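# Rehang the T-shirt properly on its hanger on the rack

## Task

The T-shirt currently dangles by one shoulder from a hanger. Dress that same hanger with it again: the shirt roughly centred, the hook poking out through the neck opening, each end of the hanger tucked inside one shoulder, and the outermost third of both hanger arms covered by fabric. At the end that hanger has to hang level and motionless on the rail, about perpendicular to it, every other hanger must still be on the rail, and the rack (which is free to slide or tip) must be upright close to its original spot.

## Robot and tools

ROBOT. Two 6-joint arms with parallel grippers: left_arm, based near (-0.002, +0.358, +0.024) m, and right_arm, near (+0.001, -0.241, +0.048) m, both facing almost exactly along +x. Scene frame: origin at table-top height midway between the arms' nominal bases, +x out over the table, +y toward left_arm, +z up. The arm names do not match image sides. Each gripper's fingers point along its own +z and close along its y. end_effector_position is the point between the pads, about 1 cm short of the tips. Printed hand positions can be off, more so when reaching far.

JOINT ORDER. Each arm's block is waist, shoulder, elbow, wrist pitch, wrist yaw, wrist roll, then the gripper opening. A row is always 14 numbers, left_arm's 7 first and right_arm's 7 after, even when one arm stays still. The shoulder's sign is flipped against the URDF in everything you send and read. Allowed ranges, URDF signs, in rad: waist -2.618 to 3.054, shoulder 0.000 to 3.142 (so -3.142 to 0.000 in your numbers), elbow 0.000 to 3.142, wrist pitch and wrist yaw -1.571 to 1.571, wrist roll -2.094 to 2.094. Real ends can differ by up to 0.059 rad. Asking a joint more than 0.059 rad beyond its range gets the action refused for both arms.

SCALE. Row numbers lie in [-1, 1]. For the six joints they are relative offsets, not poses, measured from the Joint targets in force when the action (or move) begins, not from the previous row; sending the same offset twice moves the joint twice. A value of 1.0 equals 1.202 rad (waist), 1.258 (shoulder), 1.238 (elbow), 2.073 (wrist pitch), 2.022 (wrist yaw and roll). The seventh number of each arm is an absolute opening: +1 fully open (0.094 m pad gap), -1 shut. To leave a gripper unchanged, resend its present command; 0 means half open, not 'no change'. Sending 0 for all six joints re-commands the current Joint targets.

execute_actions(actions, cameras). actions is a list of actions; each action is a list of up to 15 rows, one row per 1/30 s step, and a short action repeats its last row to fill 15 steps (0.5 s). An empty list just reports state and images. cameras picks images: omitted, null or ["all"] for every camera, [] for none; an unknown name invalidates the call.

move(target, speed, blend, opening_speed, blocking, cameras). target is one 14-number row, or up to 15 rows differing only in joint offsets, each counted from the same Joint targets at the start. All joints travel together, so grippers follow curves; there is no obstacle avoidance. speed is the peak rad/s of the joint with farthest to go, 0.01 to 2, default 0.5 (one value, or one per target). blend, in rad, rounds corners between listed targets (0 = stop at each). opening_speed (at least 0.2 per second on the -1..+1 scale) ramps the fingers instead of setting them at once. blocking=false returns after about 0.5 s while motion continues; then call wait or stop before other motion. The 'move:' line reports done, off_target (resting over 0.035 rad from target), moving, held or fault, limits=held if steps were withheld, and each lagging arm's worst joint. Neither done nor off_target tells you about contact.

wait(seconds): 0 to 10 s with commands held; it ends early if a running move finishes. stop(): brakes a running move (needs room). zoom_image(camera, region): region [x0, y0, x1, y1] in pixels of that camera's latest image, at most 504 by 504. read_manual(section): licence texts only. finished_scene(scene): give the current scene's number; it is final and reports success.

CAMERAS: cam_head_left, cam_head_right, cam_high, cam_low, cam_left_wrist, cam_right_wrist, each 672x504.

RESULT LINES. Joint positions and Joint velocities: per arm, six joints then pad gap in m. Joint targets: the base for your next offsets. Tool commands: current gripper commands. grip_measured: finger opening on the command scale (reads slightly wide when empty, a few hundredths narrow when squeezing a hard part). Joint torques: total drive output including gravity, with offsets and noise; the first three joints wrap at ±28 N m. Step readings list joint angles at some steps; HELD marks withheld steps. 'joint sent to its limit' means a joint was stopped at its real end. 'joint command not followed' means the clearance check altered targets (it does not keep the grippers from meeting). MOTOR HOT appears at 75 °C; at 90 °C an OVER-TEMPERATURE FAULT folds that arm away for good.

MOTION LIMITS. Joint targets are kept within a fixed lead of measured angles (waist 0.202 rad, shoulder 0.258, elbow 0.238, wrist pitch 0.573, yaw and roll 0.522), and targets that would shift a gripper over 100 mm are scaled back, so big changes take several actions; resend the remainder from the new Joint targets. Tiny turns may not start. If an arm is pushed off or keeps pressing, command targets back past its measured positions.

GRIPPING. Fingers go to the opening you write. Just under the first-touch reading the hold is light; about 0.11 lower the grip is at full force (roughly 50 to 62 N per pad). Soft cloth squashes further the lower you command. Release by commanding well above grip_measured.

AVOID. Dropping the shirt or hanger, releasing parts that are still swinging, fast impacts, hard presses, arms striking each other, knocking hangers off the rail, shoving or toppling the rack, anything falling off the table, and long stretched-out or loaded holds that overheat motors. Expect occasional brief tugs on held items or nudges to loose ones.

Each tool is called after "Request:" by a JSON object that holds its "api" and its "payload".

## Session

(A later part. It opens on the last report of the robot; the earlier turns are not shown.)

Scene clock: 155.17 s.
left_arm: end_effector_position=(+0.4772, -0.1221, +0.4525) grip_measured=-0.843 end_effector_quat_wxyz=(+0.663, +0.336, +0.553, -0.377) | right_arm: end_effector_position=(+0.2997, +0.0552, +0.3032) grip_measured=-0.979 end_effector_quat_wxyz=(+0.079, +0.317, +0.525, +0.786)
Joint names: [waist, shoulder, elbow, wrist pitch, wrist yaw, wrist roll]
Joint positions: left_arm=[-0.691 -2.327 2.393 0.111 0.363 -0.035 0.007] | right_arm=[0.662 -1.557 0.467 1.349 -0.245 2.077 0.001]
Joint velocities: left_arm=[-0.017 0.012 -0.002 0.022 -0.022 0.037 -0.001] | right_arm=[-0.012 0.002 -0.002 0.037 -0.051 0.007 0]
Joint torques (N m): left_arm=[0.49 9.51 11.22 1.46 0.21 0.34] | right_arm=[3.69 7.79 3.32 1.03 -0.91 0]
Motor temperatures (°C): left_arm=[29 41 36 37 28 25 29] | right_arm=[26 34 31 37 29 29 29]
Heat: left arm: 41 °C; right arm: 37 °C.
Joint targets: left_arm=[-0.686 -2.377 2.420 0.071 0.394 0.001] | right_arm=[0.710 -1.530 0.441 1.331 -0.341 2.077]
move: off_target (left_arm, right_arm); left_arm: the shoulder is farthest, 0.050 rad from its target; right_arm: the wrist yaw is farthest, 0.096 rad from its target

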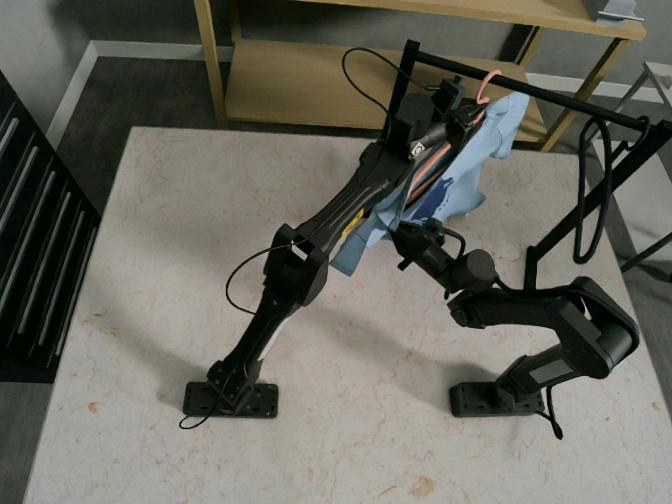

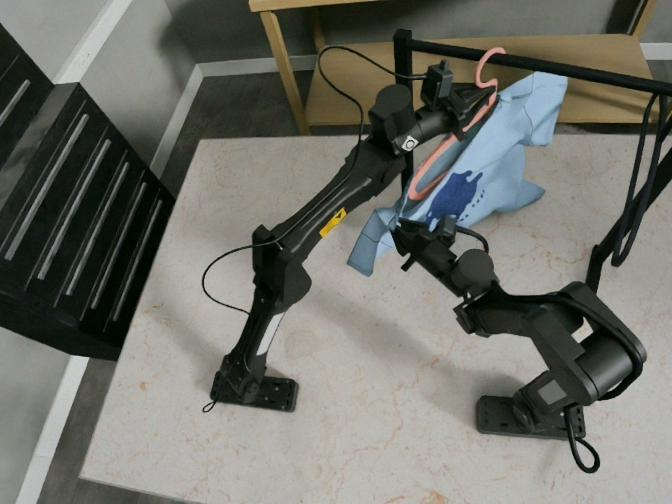

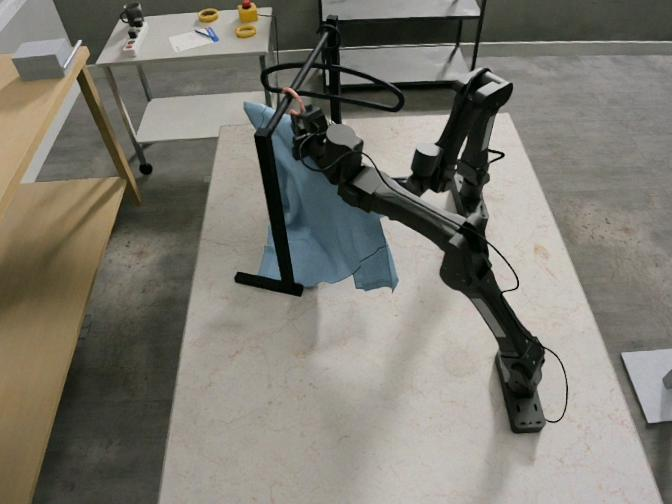

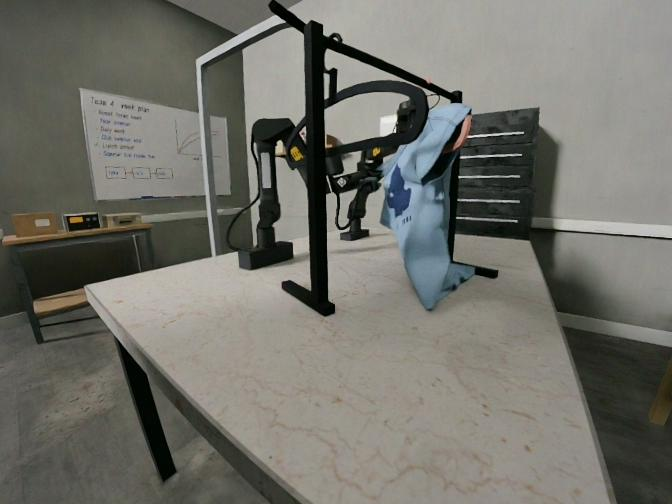

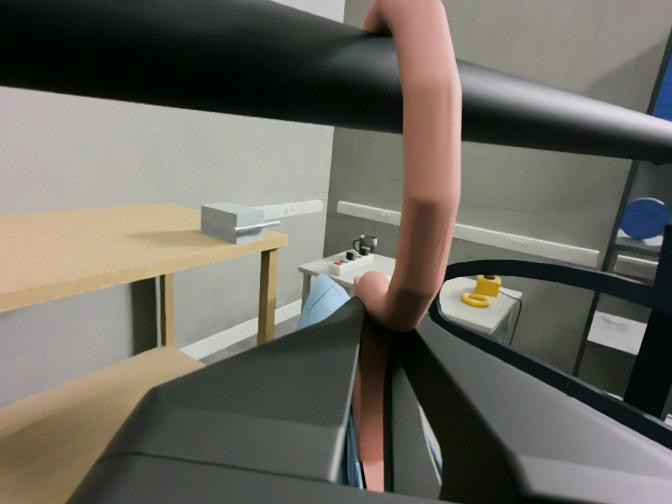

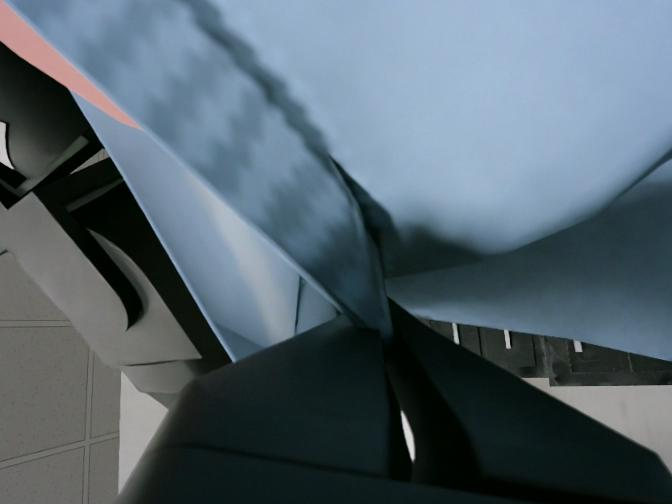

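Request:
{"api": "move", "payload": {"target": [[0,0,0,0,0,0,-0.95,-0.058,0.183,-0.09,-0.054,-0.024,0,-1],[0,0,0,0,0,0,-0.95,-0.1,0.318,0.019,-0.2,-0.049,0,-1]], "speed": 0.1, "blend": 0.05}}

Request:
{"api": "zoom_image", "payload": {"camera": "cam_head_right", "region": [360, 30, 580, 260]}}

Request:
{"api": "zoom_image", "payload": {"camera": "cam_low", "region": [280, 60, 530, 260]}}

Scene clock: 161.57 s.
left_arm: end_effector_position=(+0.4766, -0.1223, +0.4529) grip_measured=-0.843 end_effector_quat_wxyz=(+0.660, +0.333, +0.555, -0.381) | right_arm: end_effector_position=(+0.2783, +0.0138, +0.3385) grip_measured=-0.979 end_effector_quat_wxyz=(+0.080, +0.330, +0.545, +0.767)
Joint names: [waist, shoulder, elbow, wrist pitch, wrist yaw, wrist roll]
Joint positions: left_arm=[-0.691 -2.327 2.397 0.105 0.365 -0.046 0.007] | right_arm=[0.573 -1.16 0.433 0.927 -0.329 2.077 0.001]
Joint velocities: left_arm=[0.007 -0.002 0.012 -0.081 -0.022 -0.095 -0.001] | right_arm=[0.007 0.002 -0.017 -0.081 -0.095 -0.022 -0.001]
Joint torques (N m): left_arm=[0.39 9.25 10.93 1.49 0.27 0.49] | right_arm=[1.26 5.49 8.43 1.12 -1.04 0]
Motor temperatures (°C): left_arm=[29 40 36 37 28 26 29] | right_arm=[26 34 31 36 30 29 29]
Heat: left arm: 40 °C; right arm: 36 °C.
Joint targets: left_arm=[-0.686 -2.377 2.420 0.071 0.394 0.001] | right_arm=[0.590 -1.130 0.464 0.916 -0.440 2.077]
move: off_target (left_arm, right_arm); left_arm: the shoulder is farthest, 0.050 rad from its target; right_arm: the wrist yaw is farthest, 0.111 rad from its target

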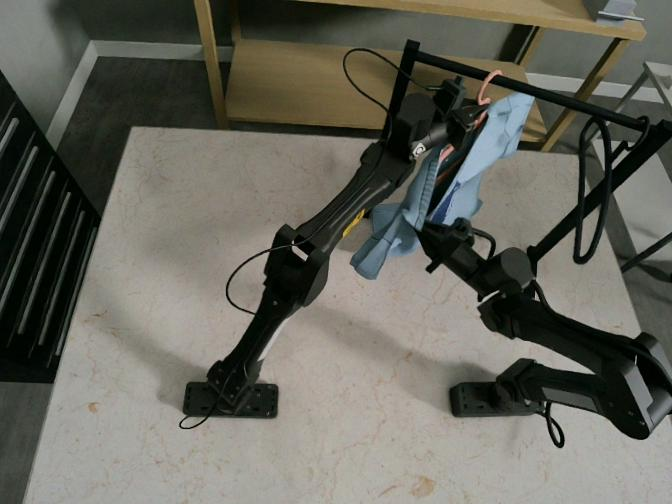

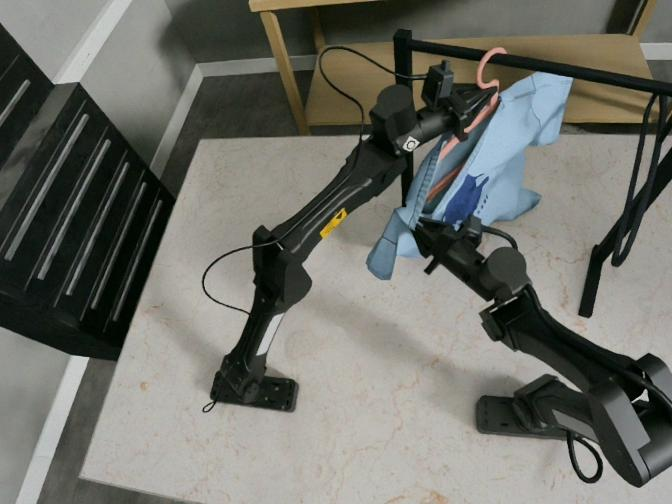

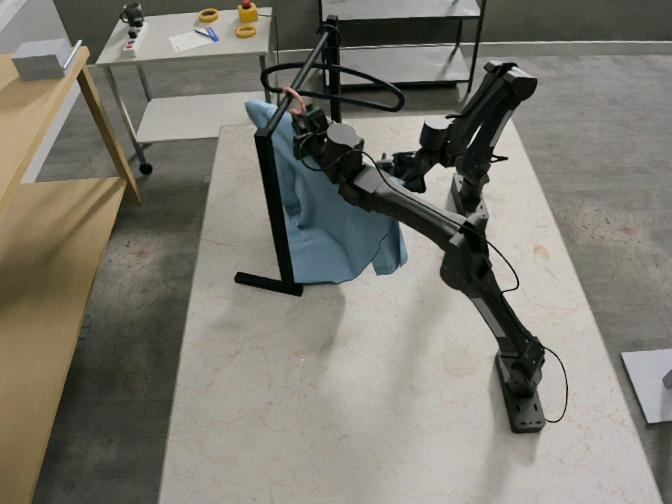

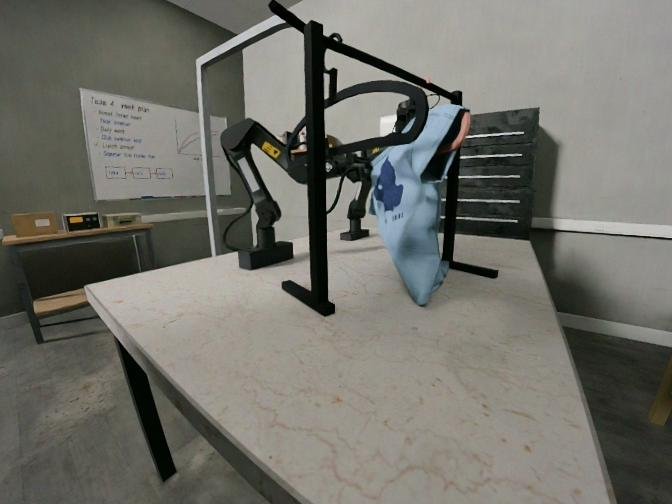

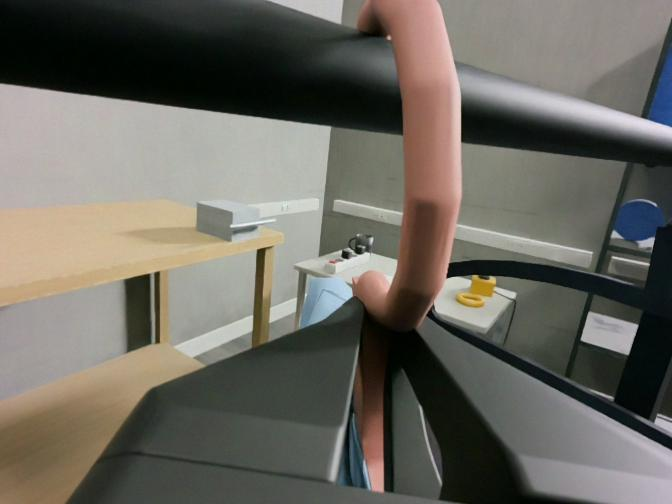

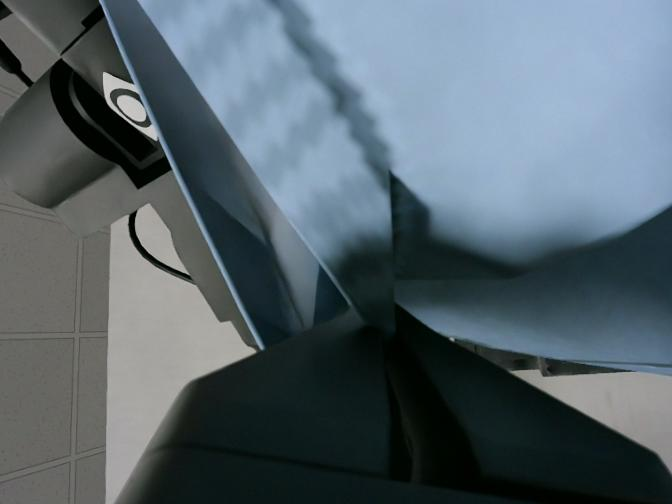

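Scaled by 2.191 from the camera's 672x504 image, which has a finer 960x720 frame.

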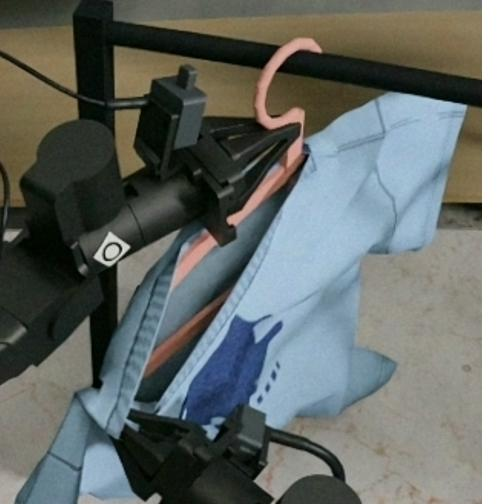

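Scaled by 2.016 from the camera's 672x504 image, which has a finer 960x720 frame.

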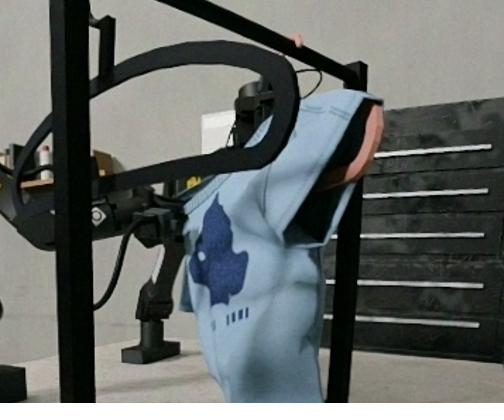

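Request:
{"api": "move", "payload": {"target": [[0,0,0,0,0,0,-0.95,-0.058,0.016,0.069,-0.037,-0.02,0,-1],[0,0,0,0,0,0,-0.95,-0.22,-0.08,0.102,0.007,-0.094,0,-1]], "speed": 0.1, "blend": 0.02}}

Request:
{"api": "zoom_image", "payload": {"camera": "cam_head_right", "region": [360, 30, 580, 260]}}

Request:
{"api": "zoom_image", "payload": {"camera": "cam_low", "region": [280, 60, 530, 260]}}

Scene clock: 165.73 s.
left_arm: end_effector_position=(+0.4766, -0.1223, +0.4529) grip_measured=-0.851 end_effector_quat_wxyz=(+0.662, +0.336, +0.553, -0.378) | right_arm: end_effector_position=(+0.3200, -0.0214, +0.3518) grip_measured=-0.979 end_effector_quat_wxyz=(+0.090, +0.317, +0.564, +0.757)
Joint names: [waist, shoulder, elbow, wrist pitch, wrist yaw, wrist roll]
Joint positions: left_arm=[-0.691 -2.327 2.397 0.105 0.365 -0.037 0.007] | right_arm=[0.326 -1.228 0.552 0.875 -0.593 2.077 0.001]
Joint velocities: left_arm=[-0.017 0.007 -0.002 0.037 0.037 0.022 0] | right_arm=[-0.012 0.012 0.007 0.066 0.007 0.007 0]
Joint torques (N m): left_arm=[0.32 8.95 11.06 1.48 0.27 0.32] | right_arm=[-0.1 3.23 9.1 1.63 -0.27 0.01]
Motor temperatures (°C): left_arm=[29 40 36 37 28 26 29] | right_arm=[26 34 32 37 30 29 29]
Heat: left arm: 40 °C; right arm: 37 °C.
Joint targets: left_arm=[-0.686 -2.377 2.420 0.071 0.394 0.001] | right_arm=[0.325 -1.230 0.591 0.931 -0.630 2.077]
move: off_target (left_arm, right_arm); left_arm: the shoulder is farthest, 0.050 rad from its target; right_arm: the wrist pitch is farthest, 0.055 rad from its target

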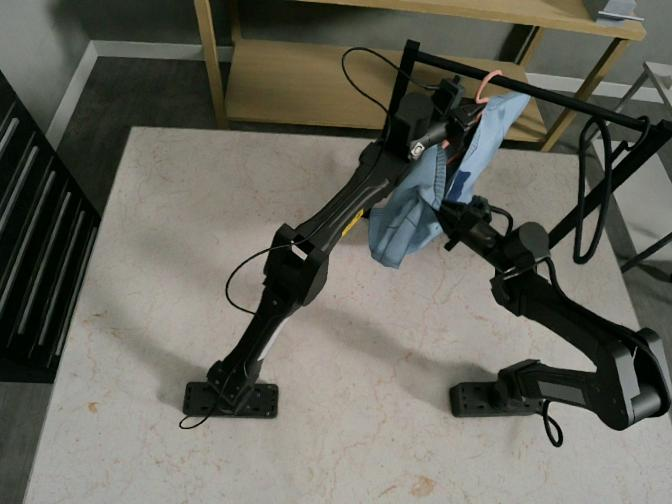

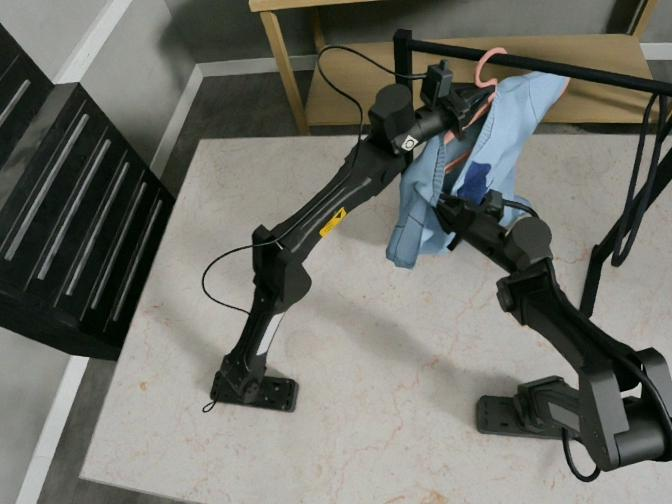

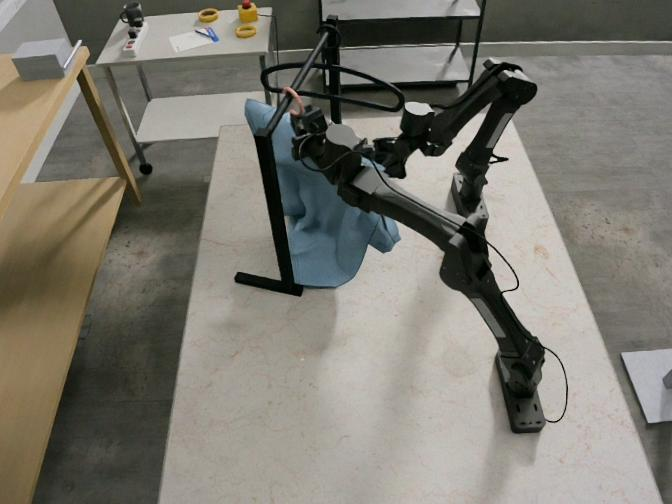

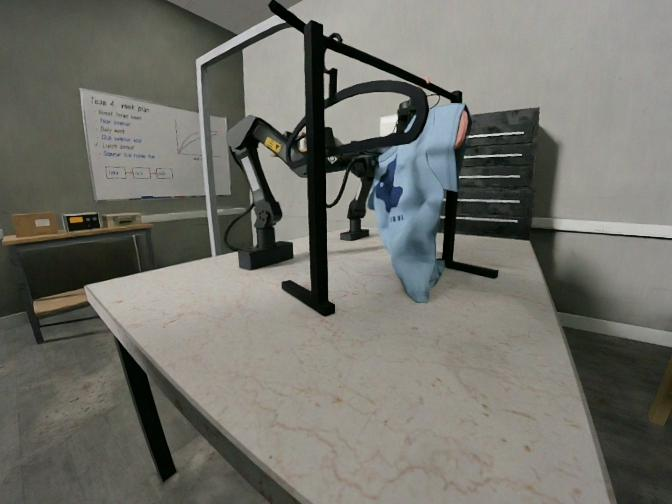

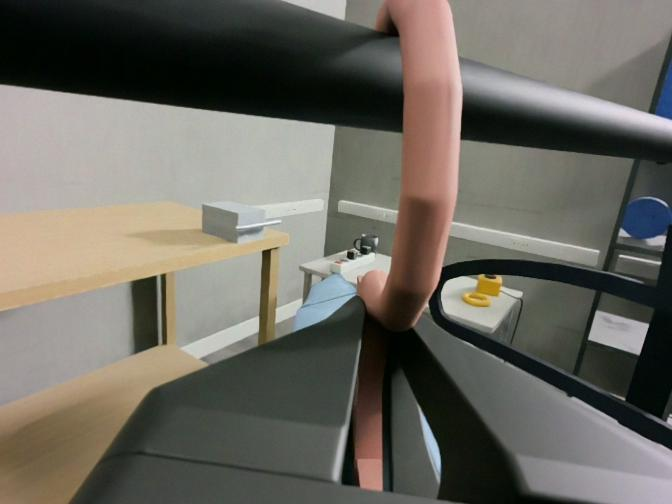

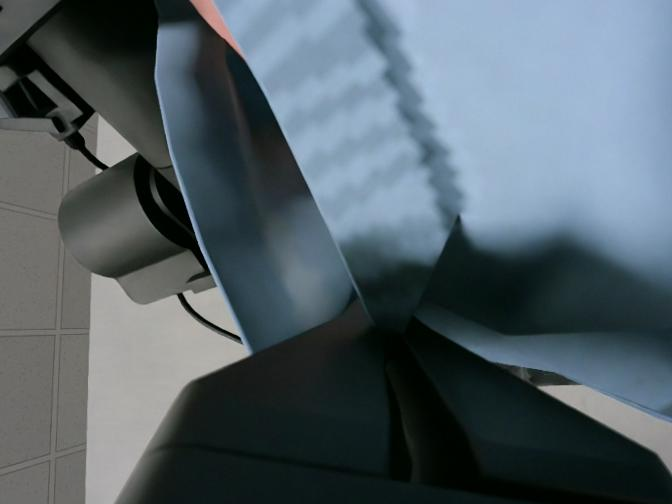

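Scaled by 2.191 from the camera's 672x504 image, which has a finer 960x720 frame.

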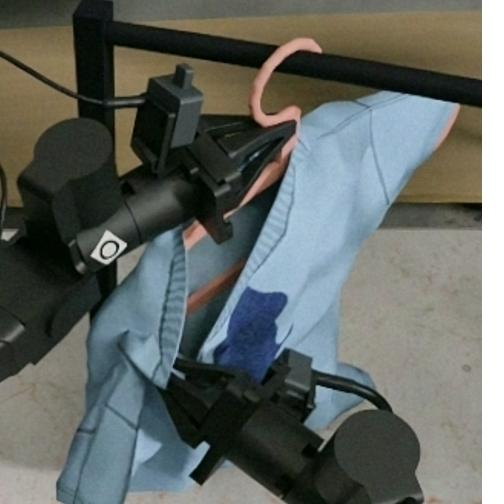

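Scaled by 2.016 from the camera's 672x504 image, which has a finer 960x720 frame.

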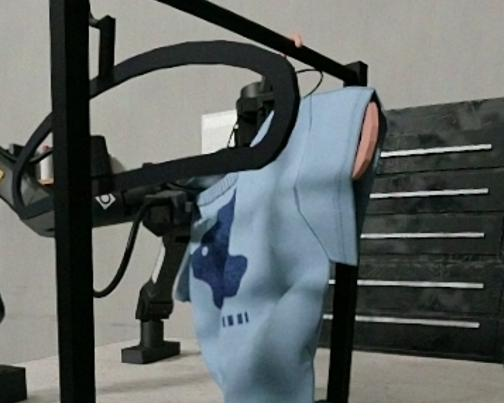

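Request:
{"api": "move", "payload": {"target": [0,0,0,0,0,0,-0.95,-0.062,-0.016,0.128,-0.049,0.049,0,-1], "speed": 0.08}}

Request:
{"api": "zoom_image", "payload": {"camera": "cam_head_right", "region": [360, 30, 580, 260]}}

Request:
{"api": "zoom_image", "payload": {"camera": "cam_low", "region": [280, 60, 530, 260]}}

Request:
{"api": "zoom_image", "payload": {"camera": "cam_high", "region": [230, 70, 450, 250]}}

Scene clock: 168.70 s.
left_arm: end_effector_position=(+0.4766, -0.1223, +0.4529) grip_measured=-0.855 end_effector_quat_wxyz=(+0.663, +0.338, +0.552, -0.376) | right_arm: end_effector_position=(+0.3531, -0.0462, +0.4007) grip_measured=-0.979 end_effector_quat_wxyz=(+0.147, +0.323, +0.528, +0.771)
Joint names: [waist, shoulder, elbow, wrist pitch, wrist yaw, wrist roll]
Joint positions: left_arm=[-0.691 -2.327 2.397 0.105 0.365 -0.029 0.007] | right_arm=[0.257 -1.25 0.699 0.826 -0.545 2.077 0.001]
Joint velocities: left_arm=[-0.007 -0.002 0.002 -0.037 -0.051 -0.066 0] | right_arm=[0.012 0.032 -0.002 0.007 0.007 -0.022 0]
Joint torques (N m): left_arm=[0.51 9.26 10.86 1.46 0.23 0.32] | right_arm=[-0.51 3.75 10.1 1.14 0.18 0.01]
Motor temperatures (°C): left_arm=[29 40 36 38 28 26 29] | right_arm=[26 33 32 37 29 29 29]
Heat: left arm: 40 °C; right arm: 37 °C.
Joint targets: left_arm=[-0.686 -2.377 2.420 0.071 0.394 0.001] | right_arm=[0.251 -1.251 0.749 0.829 -0.531 2.077]
move: off_target (left_arm, right_arm); left_arm: the shoulder is farthest, 0.050 rad from its target; right_arm: the elbow is farthest, 0.050 rad from its target

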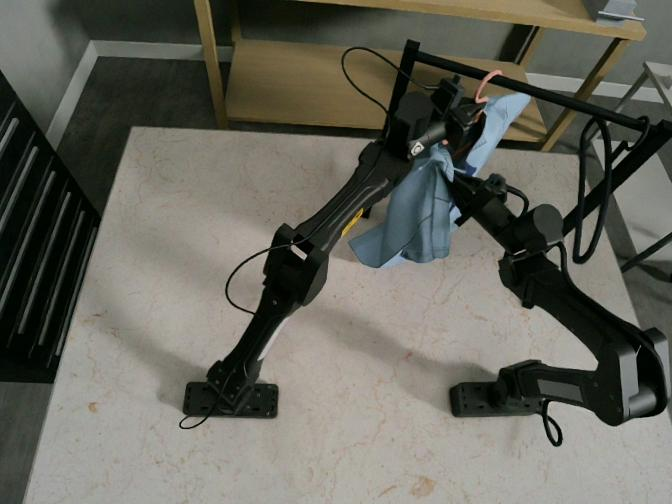

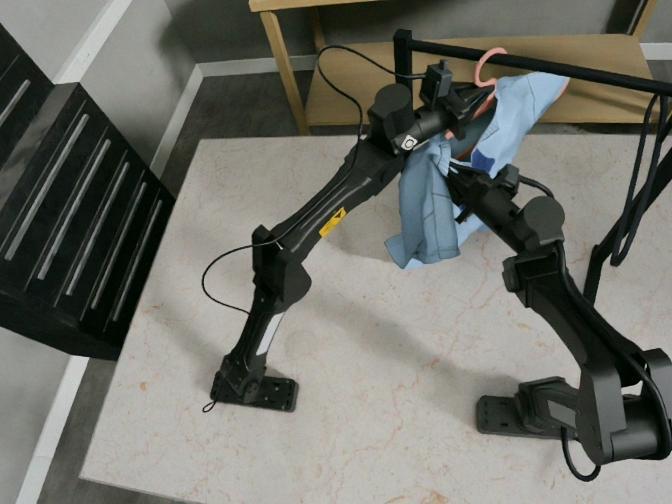

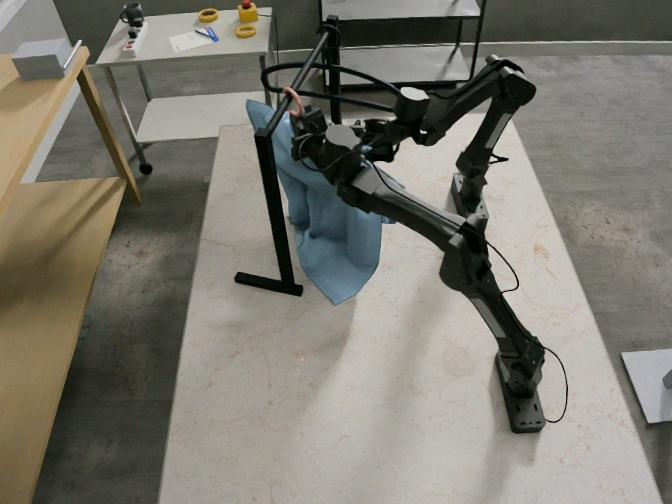

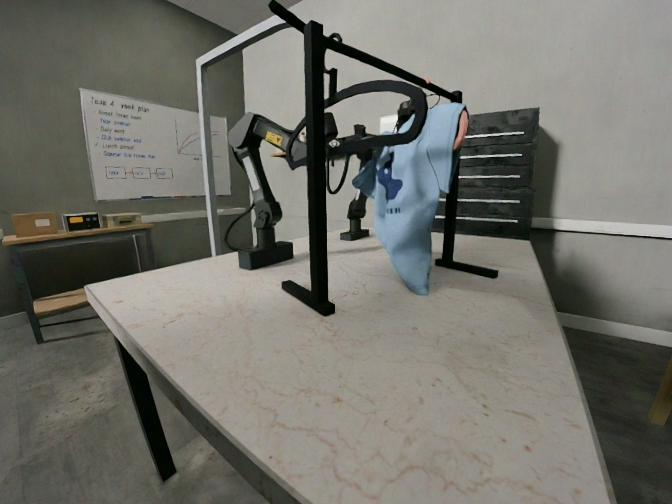

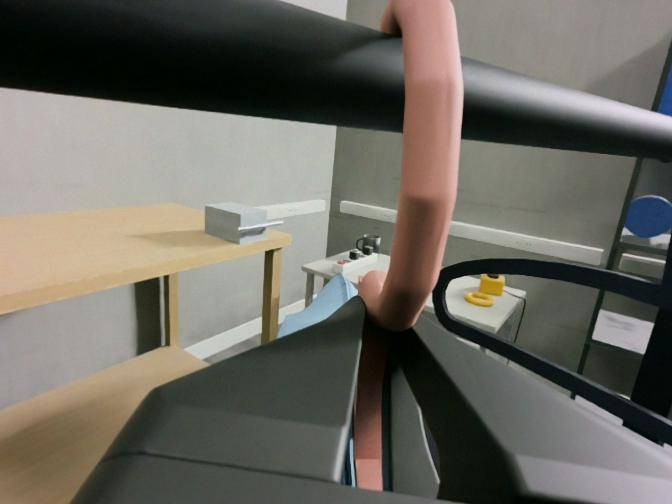

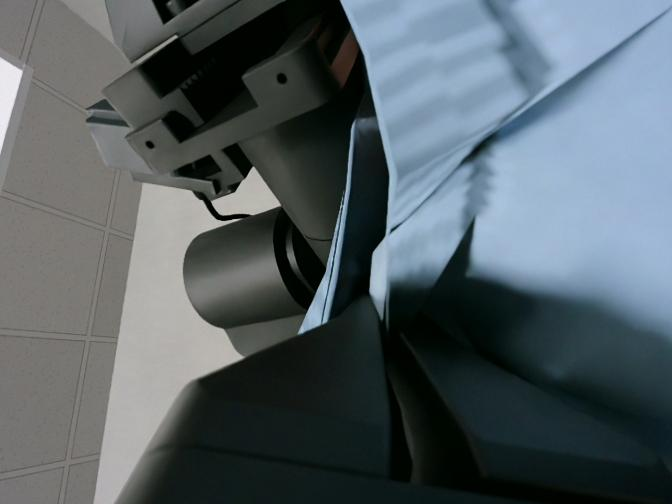

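Scaled by 2.191 from the camera's 672x504 image, which has a finer 960x720 frame.

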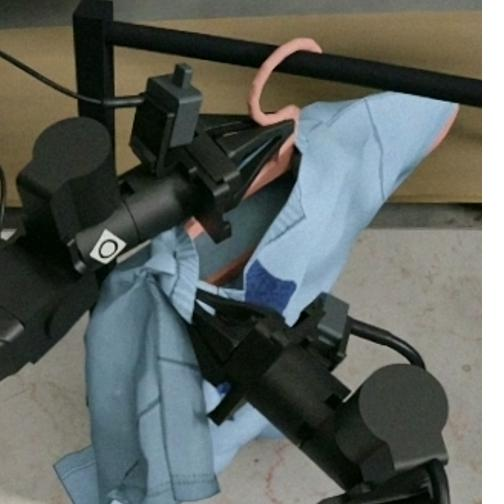

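Scaled by 2.016 from the camera's 672x504 image, which has a finer 960x720 frame.

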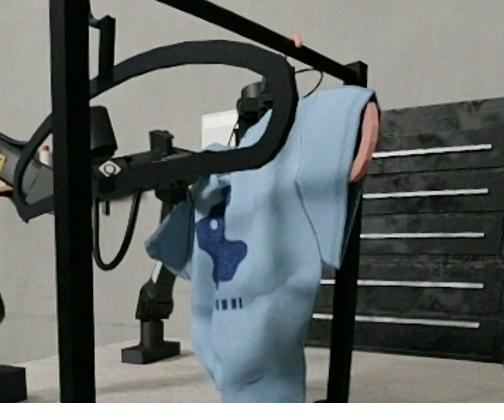

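Scaled by 2.291 from the camera's 672x504 image, which has a finer 960x720 frame.

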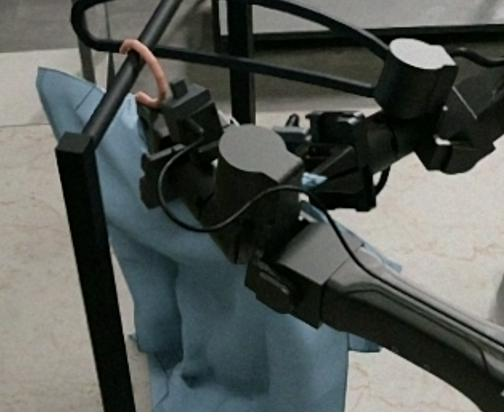

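Request:
{"api": "move", "payload": {"target": [0,0,0,0,0,0,-0.6,0,0,0,0,0,0,-1], "opening_speed": 0.2}}

Request:
{"api": "zoom_image", "payload": {"camera": "cam_head_right", "region": [360, 30, 580, 260]}}

Scene clock: 171.20 s.
left_arm: end_effector_position=(+0.4732, -0.1241, +0.4526) grip_measured=-0.603 end_effector_quat_wxyz=(+0.662, +0.350, +0.545, -0.376) | right_arm: end_effector_position=(+0.3541, -0.0474, +0.4008) grip_measured=-0.979 end_effector_quat_wxyz=(+0.149, +0.325, +0.527, +0.771)
Joint names: [waist, shoulder, elbow, wrist pitch, wrist yaw, wrist roll]
Joint positions: left_arm=[-0.691 -2.327 2.397 0.105 0.386 -0.012 0.019] | right_arm=[0.255 -1.25 0.699 0.826 -0.541 2.077 0.001]
Joint velocities: left_arm=[0.002 -0.002 -0.017 0.051 0.066 -0.007 -0.001] | right_arm=[-0.007 -0.012 0.002 0.007 -0.007 -0.051 0]
Joint torques (N m): left_arm=[0.61 9.32 11.02 1.5 0.11 0.15] | right_arm=[-0.35 3.75 10.11 1.14 0.15 0]
Motor temperatures (°C): left_arm=[29 40 36 38 28 26 29] | right_arm=[26 33 32 37 29 29 29]
Heat: left arm: 40 °C; right arm: 37 °C.
Joint targets: left_arm=[-0.686 -2.377 2.420 0.071 0.394 0.001] | right_arm=[0.251 -1.251 0.749 0.829 -0.531 2.077]
move: off_target (left_arm, right_arm); left_arm: the shoulder is farthest, 0.050 rad from its target; right_arm: the elbow is farthest, 0.050 rad from its target

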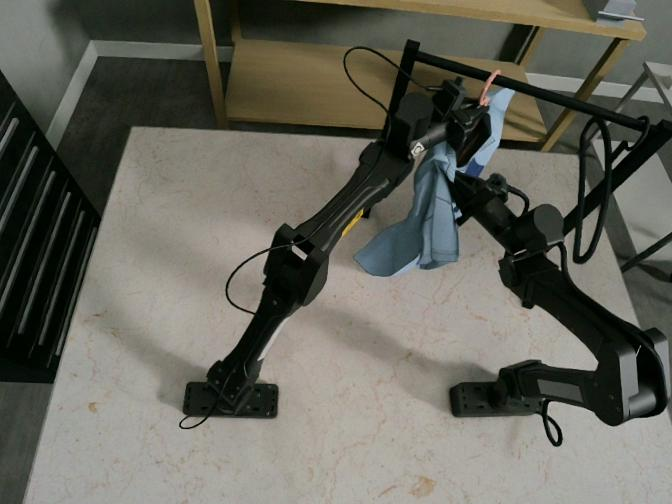

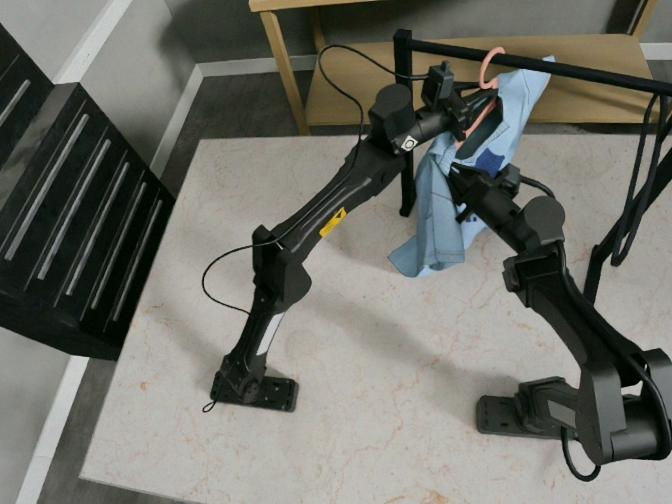

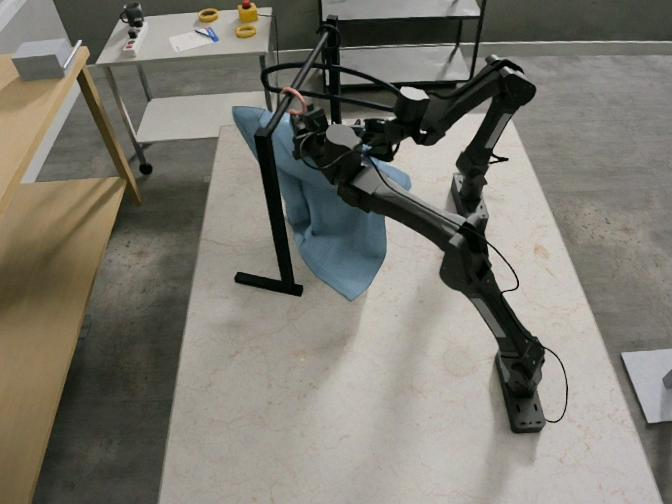

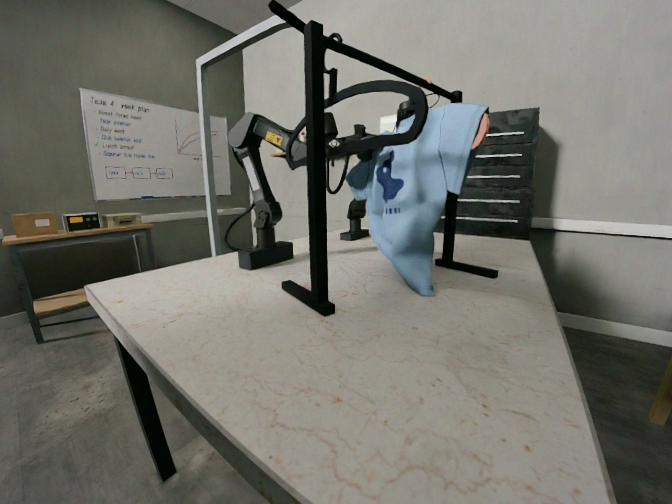

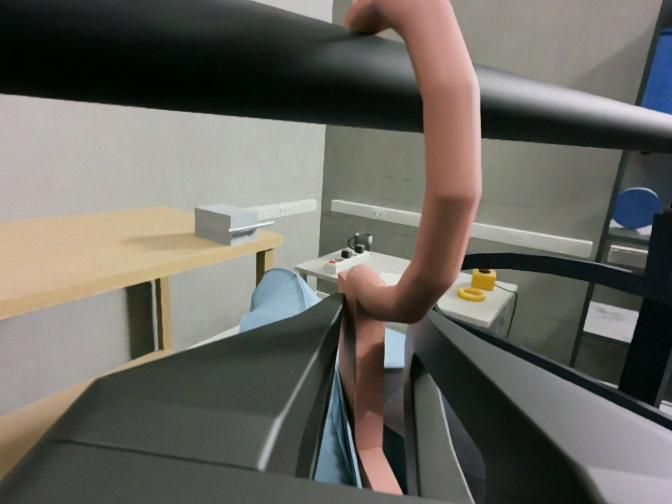

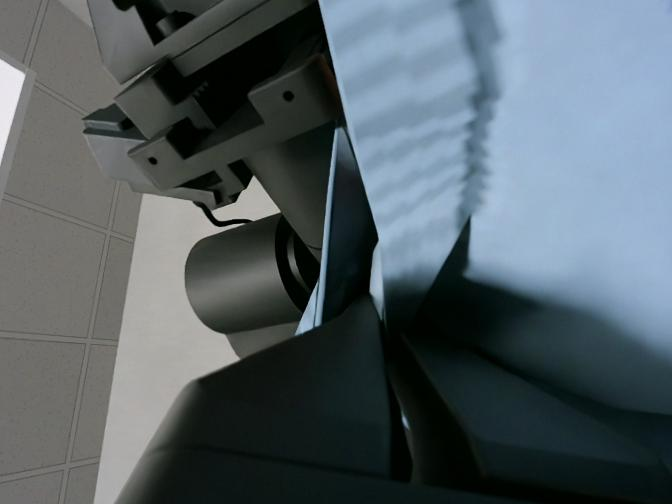

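Scaled by 2.191 from the camera's 672x504 image, which has a finer 960x720 frame.

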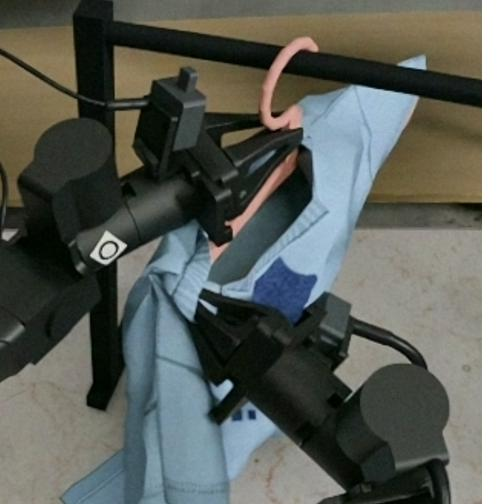

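Request:
{"api": "move", "payload": {"target": [0.072,0.363,-0.582,0.135,0.04,0,-0.6,0,0,0,0,0,0,-1], "speed": 0.2}}

Request:
{"api": "zoom_image", "payload": {"camera": "cam_head_right", "region": [360, 30, 580, 260]}}

Request:
{"api": "zoom_image", "payload": {"camera": "cam_high", "region": [200, 70, 420, 310]}}

Scene clock: 175.87 s.
left_arm: end_effector_position=(+0.4458, -0.0501, +0.4090) grip_measured=-0.603 end_effector_quat_wxyz=(+0.634, +0.357, +0.579, -0.368) | right_arm: end_effector_position=(+0.3543, -0.0480, +0.4008) grip_measured=-0.979 end_effector_quat_wxyz=(+0.150, +0.326, +0.527, +0.771)
Joint names: [waist, shoulder, elbow, wrist pitch, wrist yaw, wrist roll]
Joint positions: left_arm=[-0.604 -1.957 1.726 0.315 0.469 -0.011 0.019] | right_arm=[0.253 -1.25 0.699 0.826 -0.542 2.077 0.001]
Joint velocities: left_arm=[0.007 -0.002 -0.007 -0.037 -0.051 0.022 -0.002] | right_arm=[-0.002 0.012 -0.017 -0.066 -0.066 0.066 0.001]
Joint torques (N m): left_arm=[0.54 13.78 6.83 2.21 0.08 0.09] | right_arm=[-0.18 3.77 10.11 1.15 0.15 0]
Motor temperatures (°C): left_arm=[29 41 36 38 28 26 29] | right_arm=[26 33 33 37 29 29 29]
Heat: left arm: 41 °C; right arm: 37 °C.
Joint targets: left_arm=[-0.600 -1.920 1.700 0.350 0.475 0.001] | right_arm=[0.251 -1.251 0.749 0.829 -0.531 2.077]
move: off_target (left_arm, right_arm); left_arm: the shoulder is farthest, 0.037 rad from its target; right_arm: the elbow is farthest, 0.050 rad from its target

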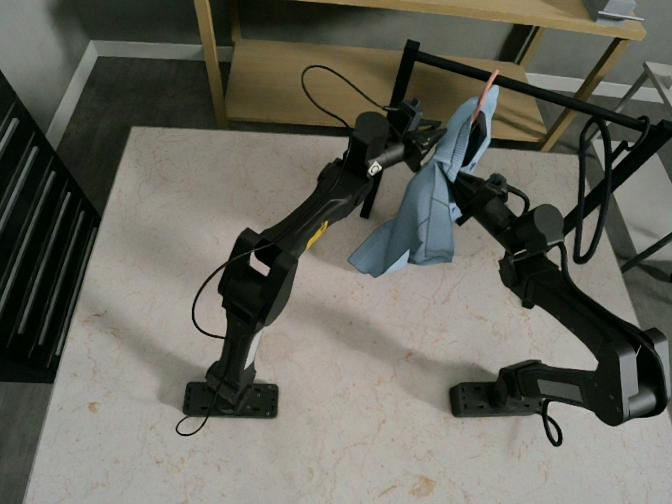

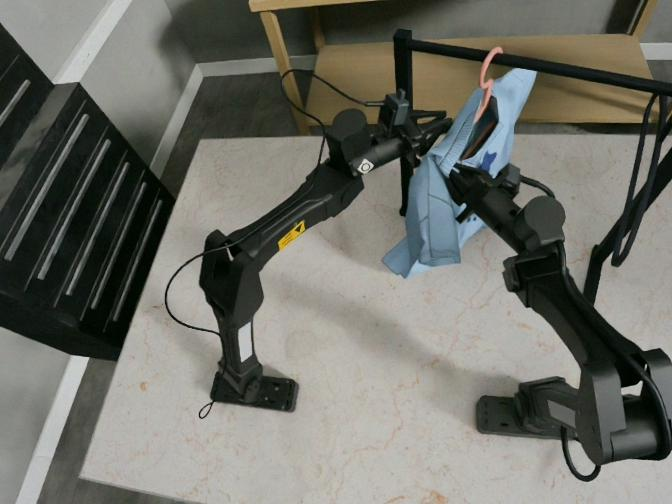

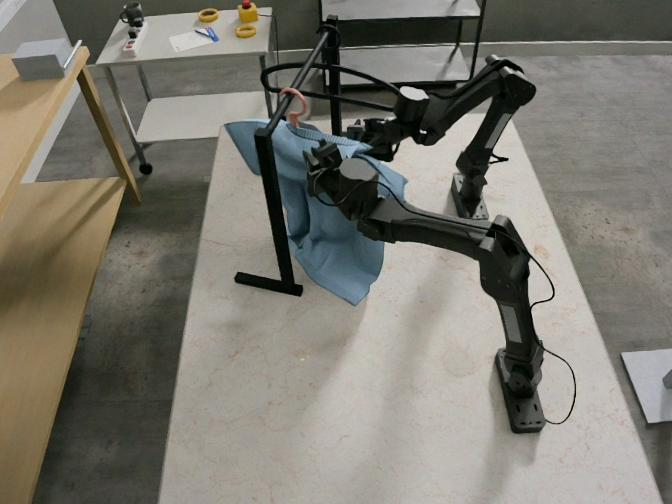

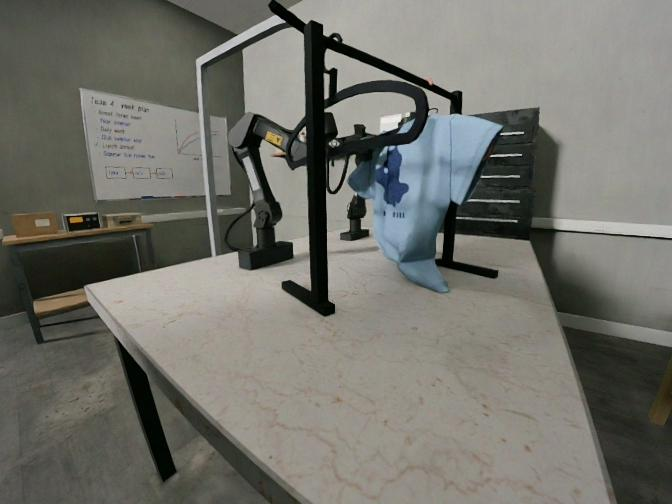

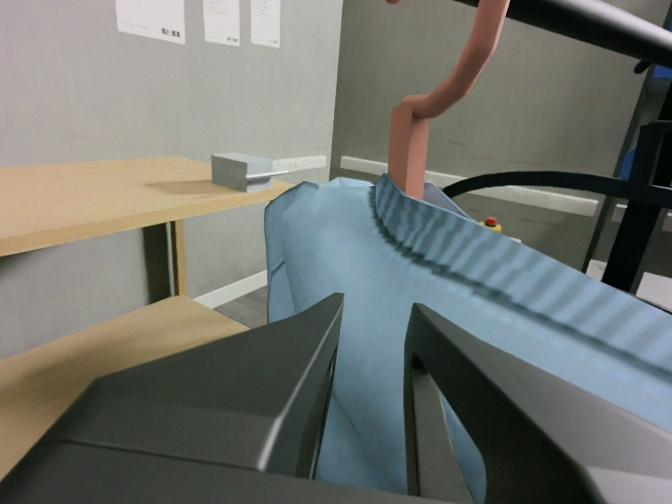

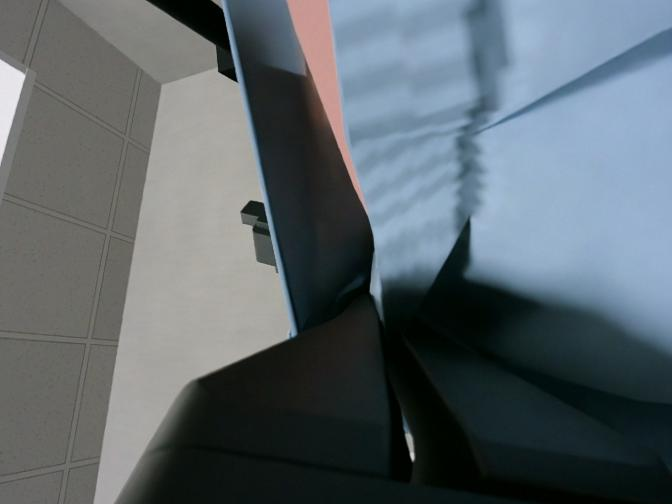

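Scaled by 2.191 from the camera's 672x504 image, which has a finer 960x720 frame.

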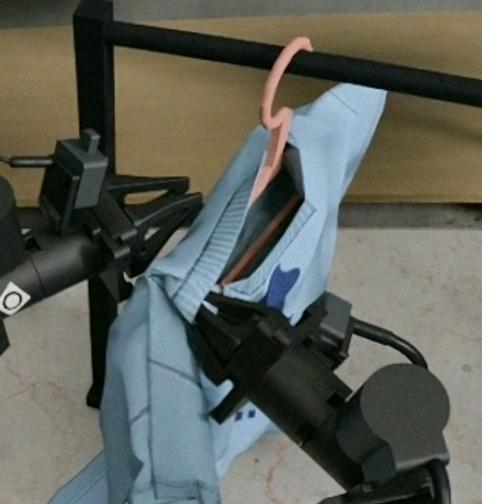

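Scaled by 2.100 from the camera's 672x504 image, which has a finer 960x720 frame.

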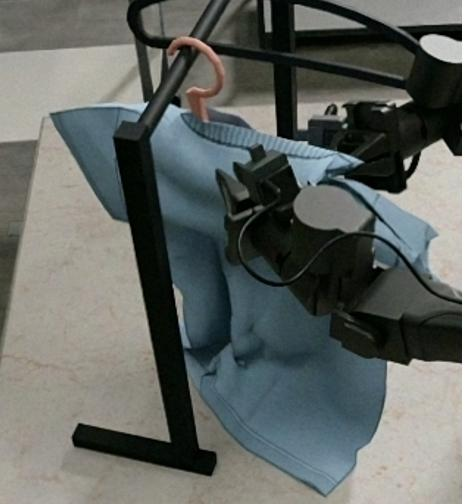

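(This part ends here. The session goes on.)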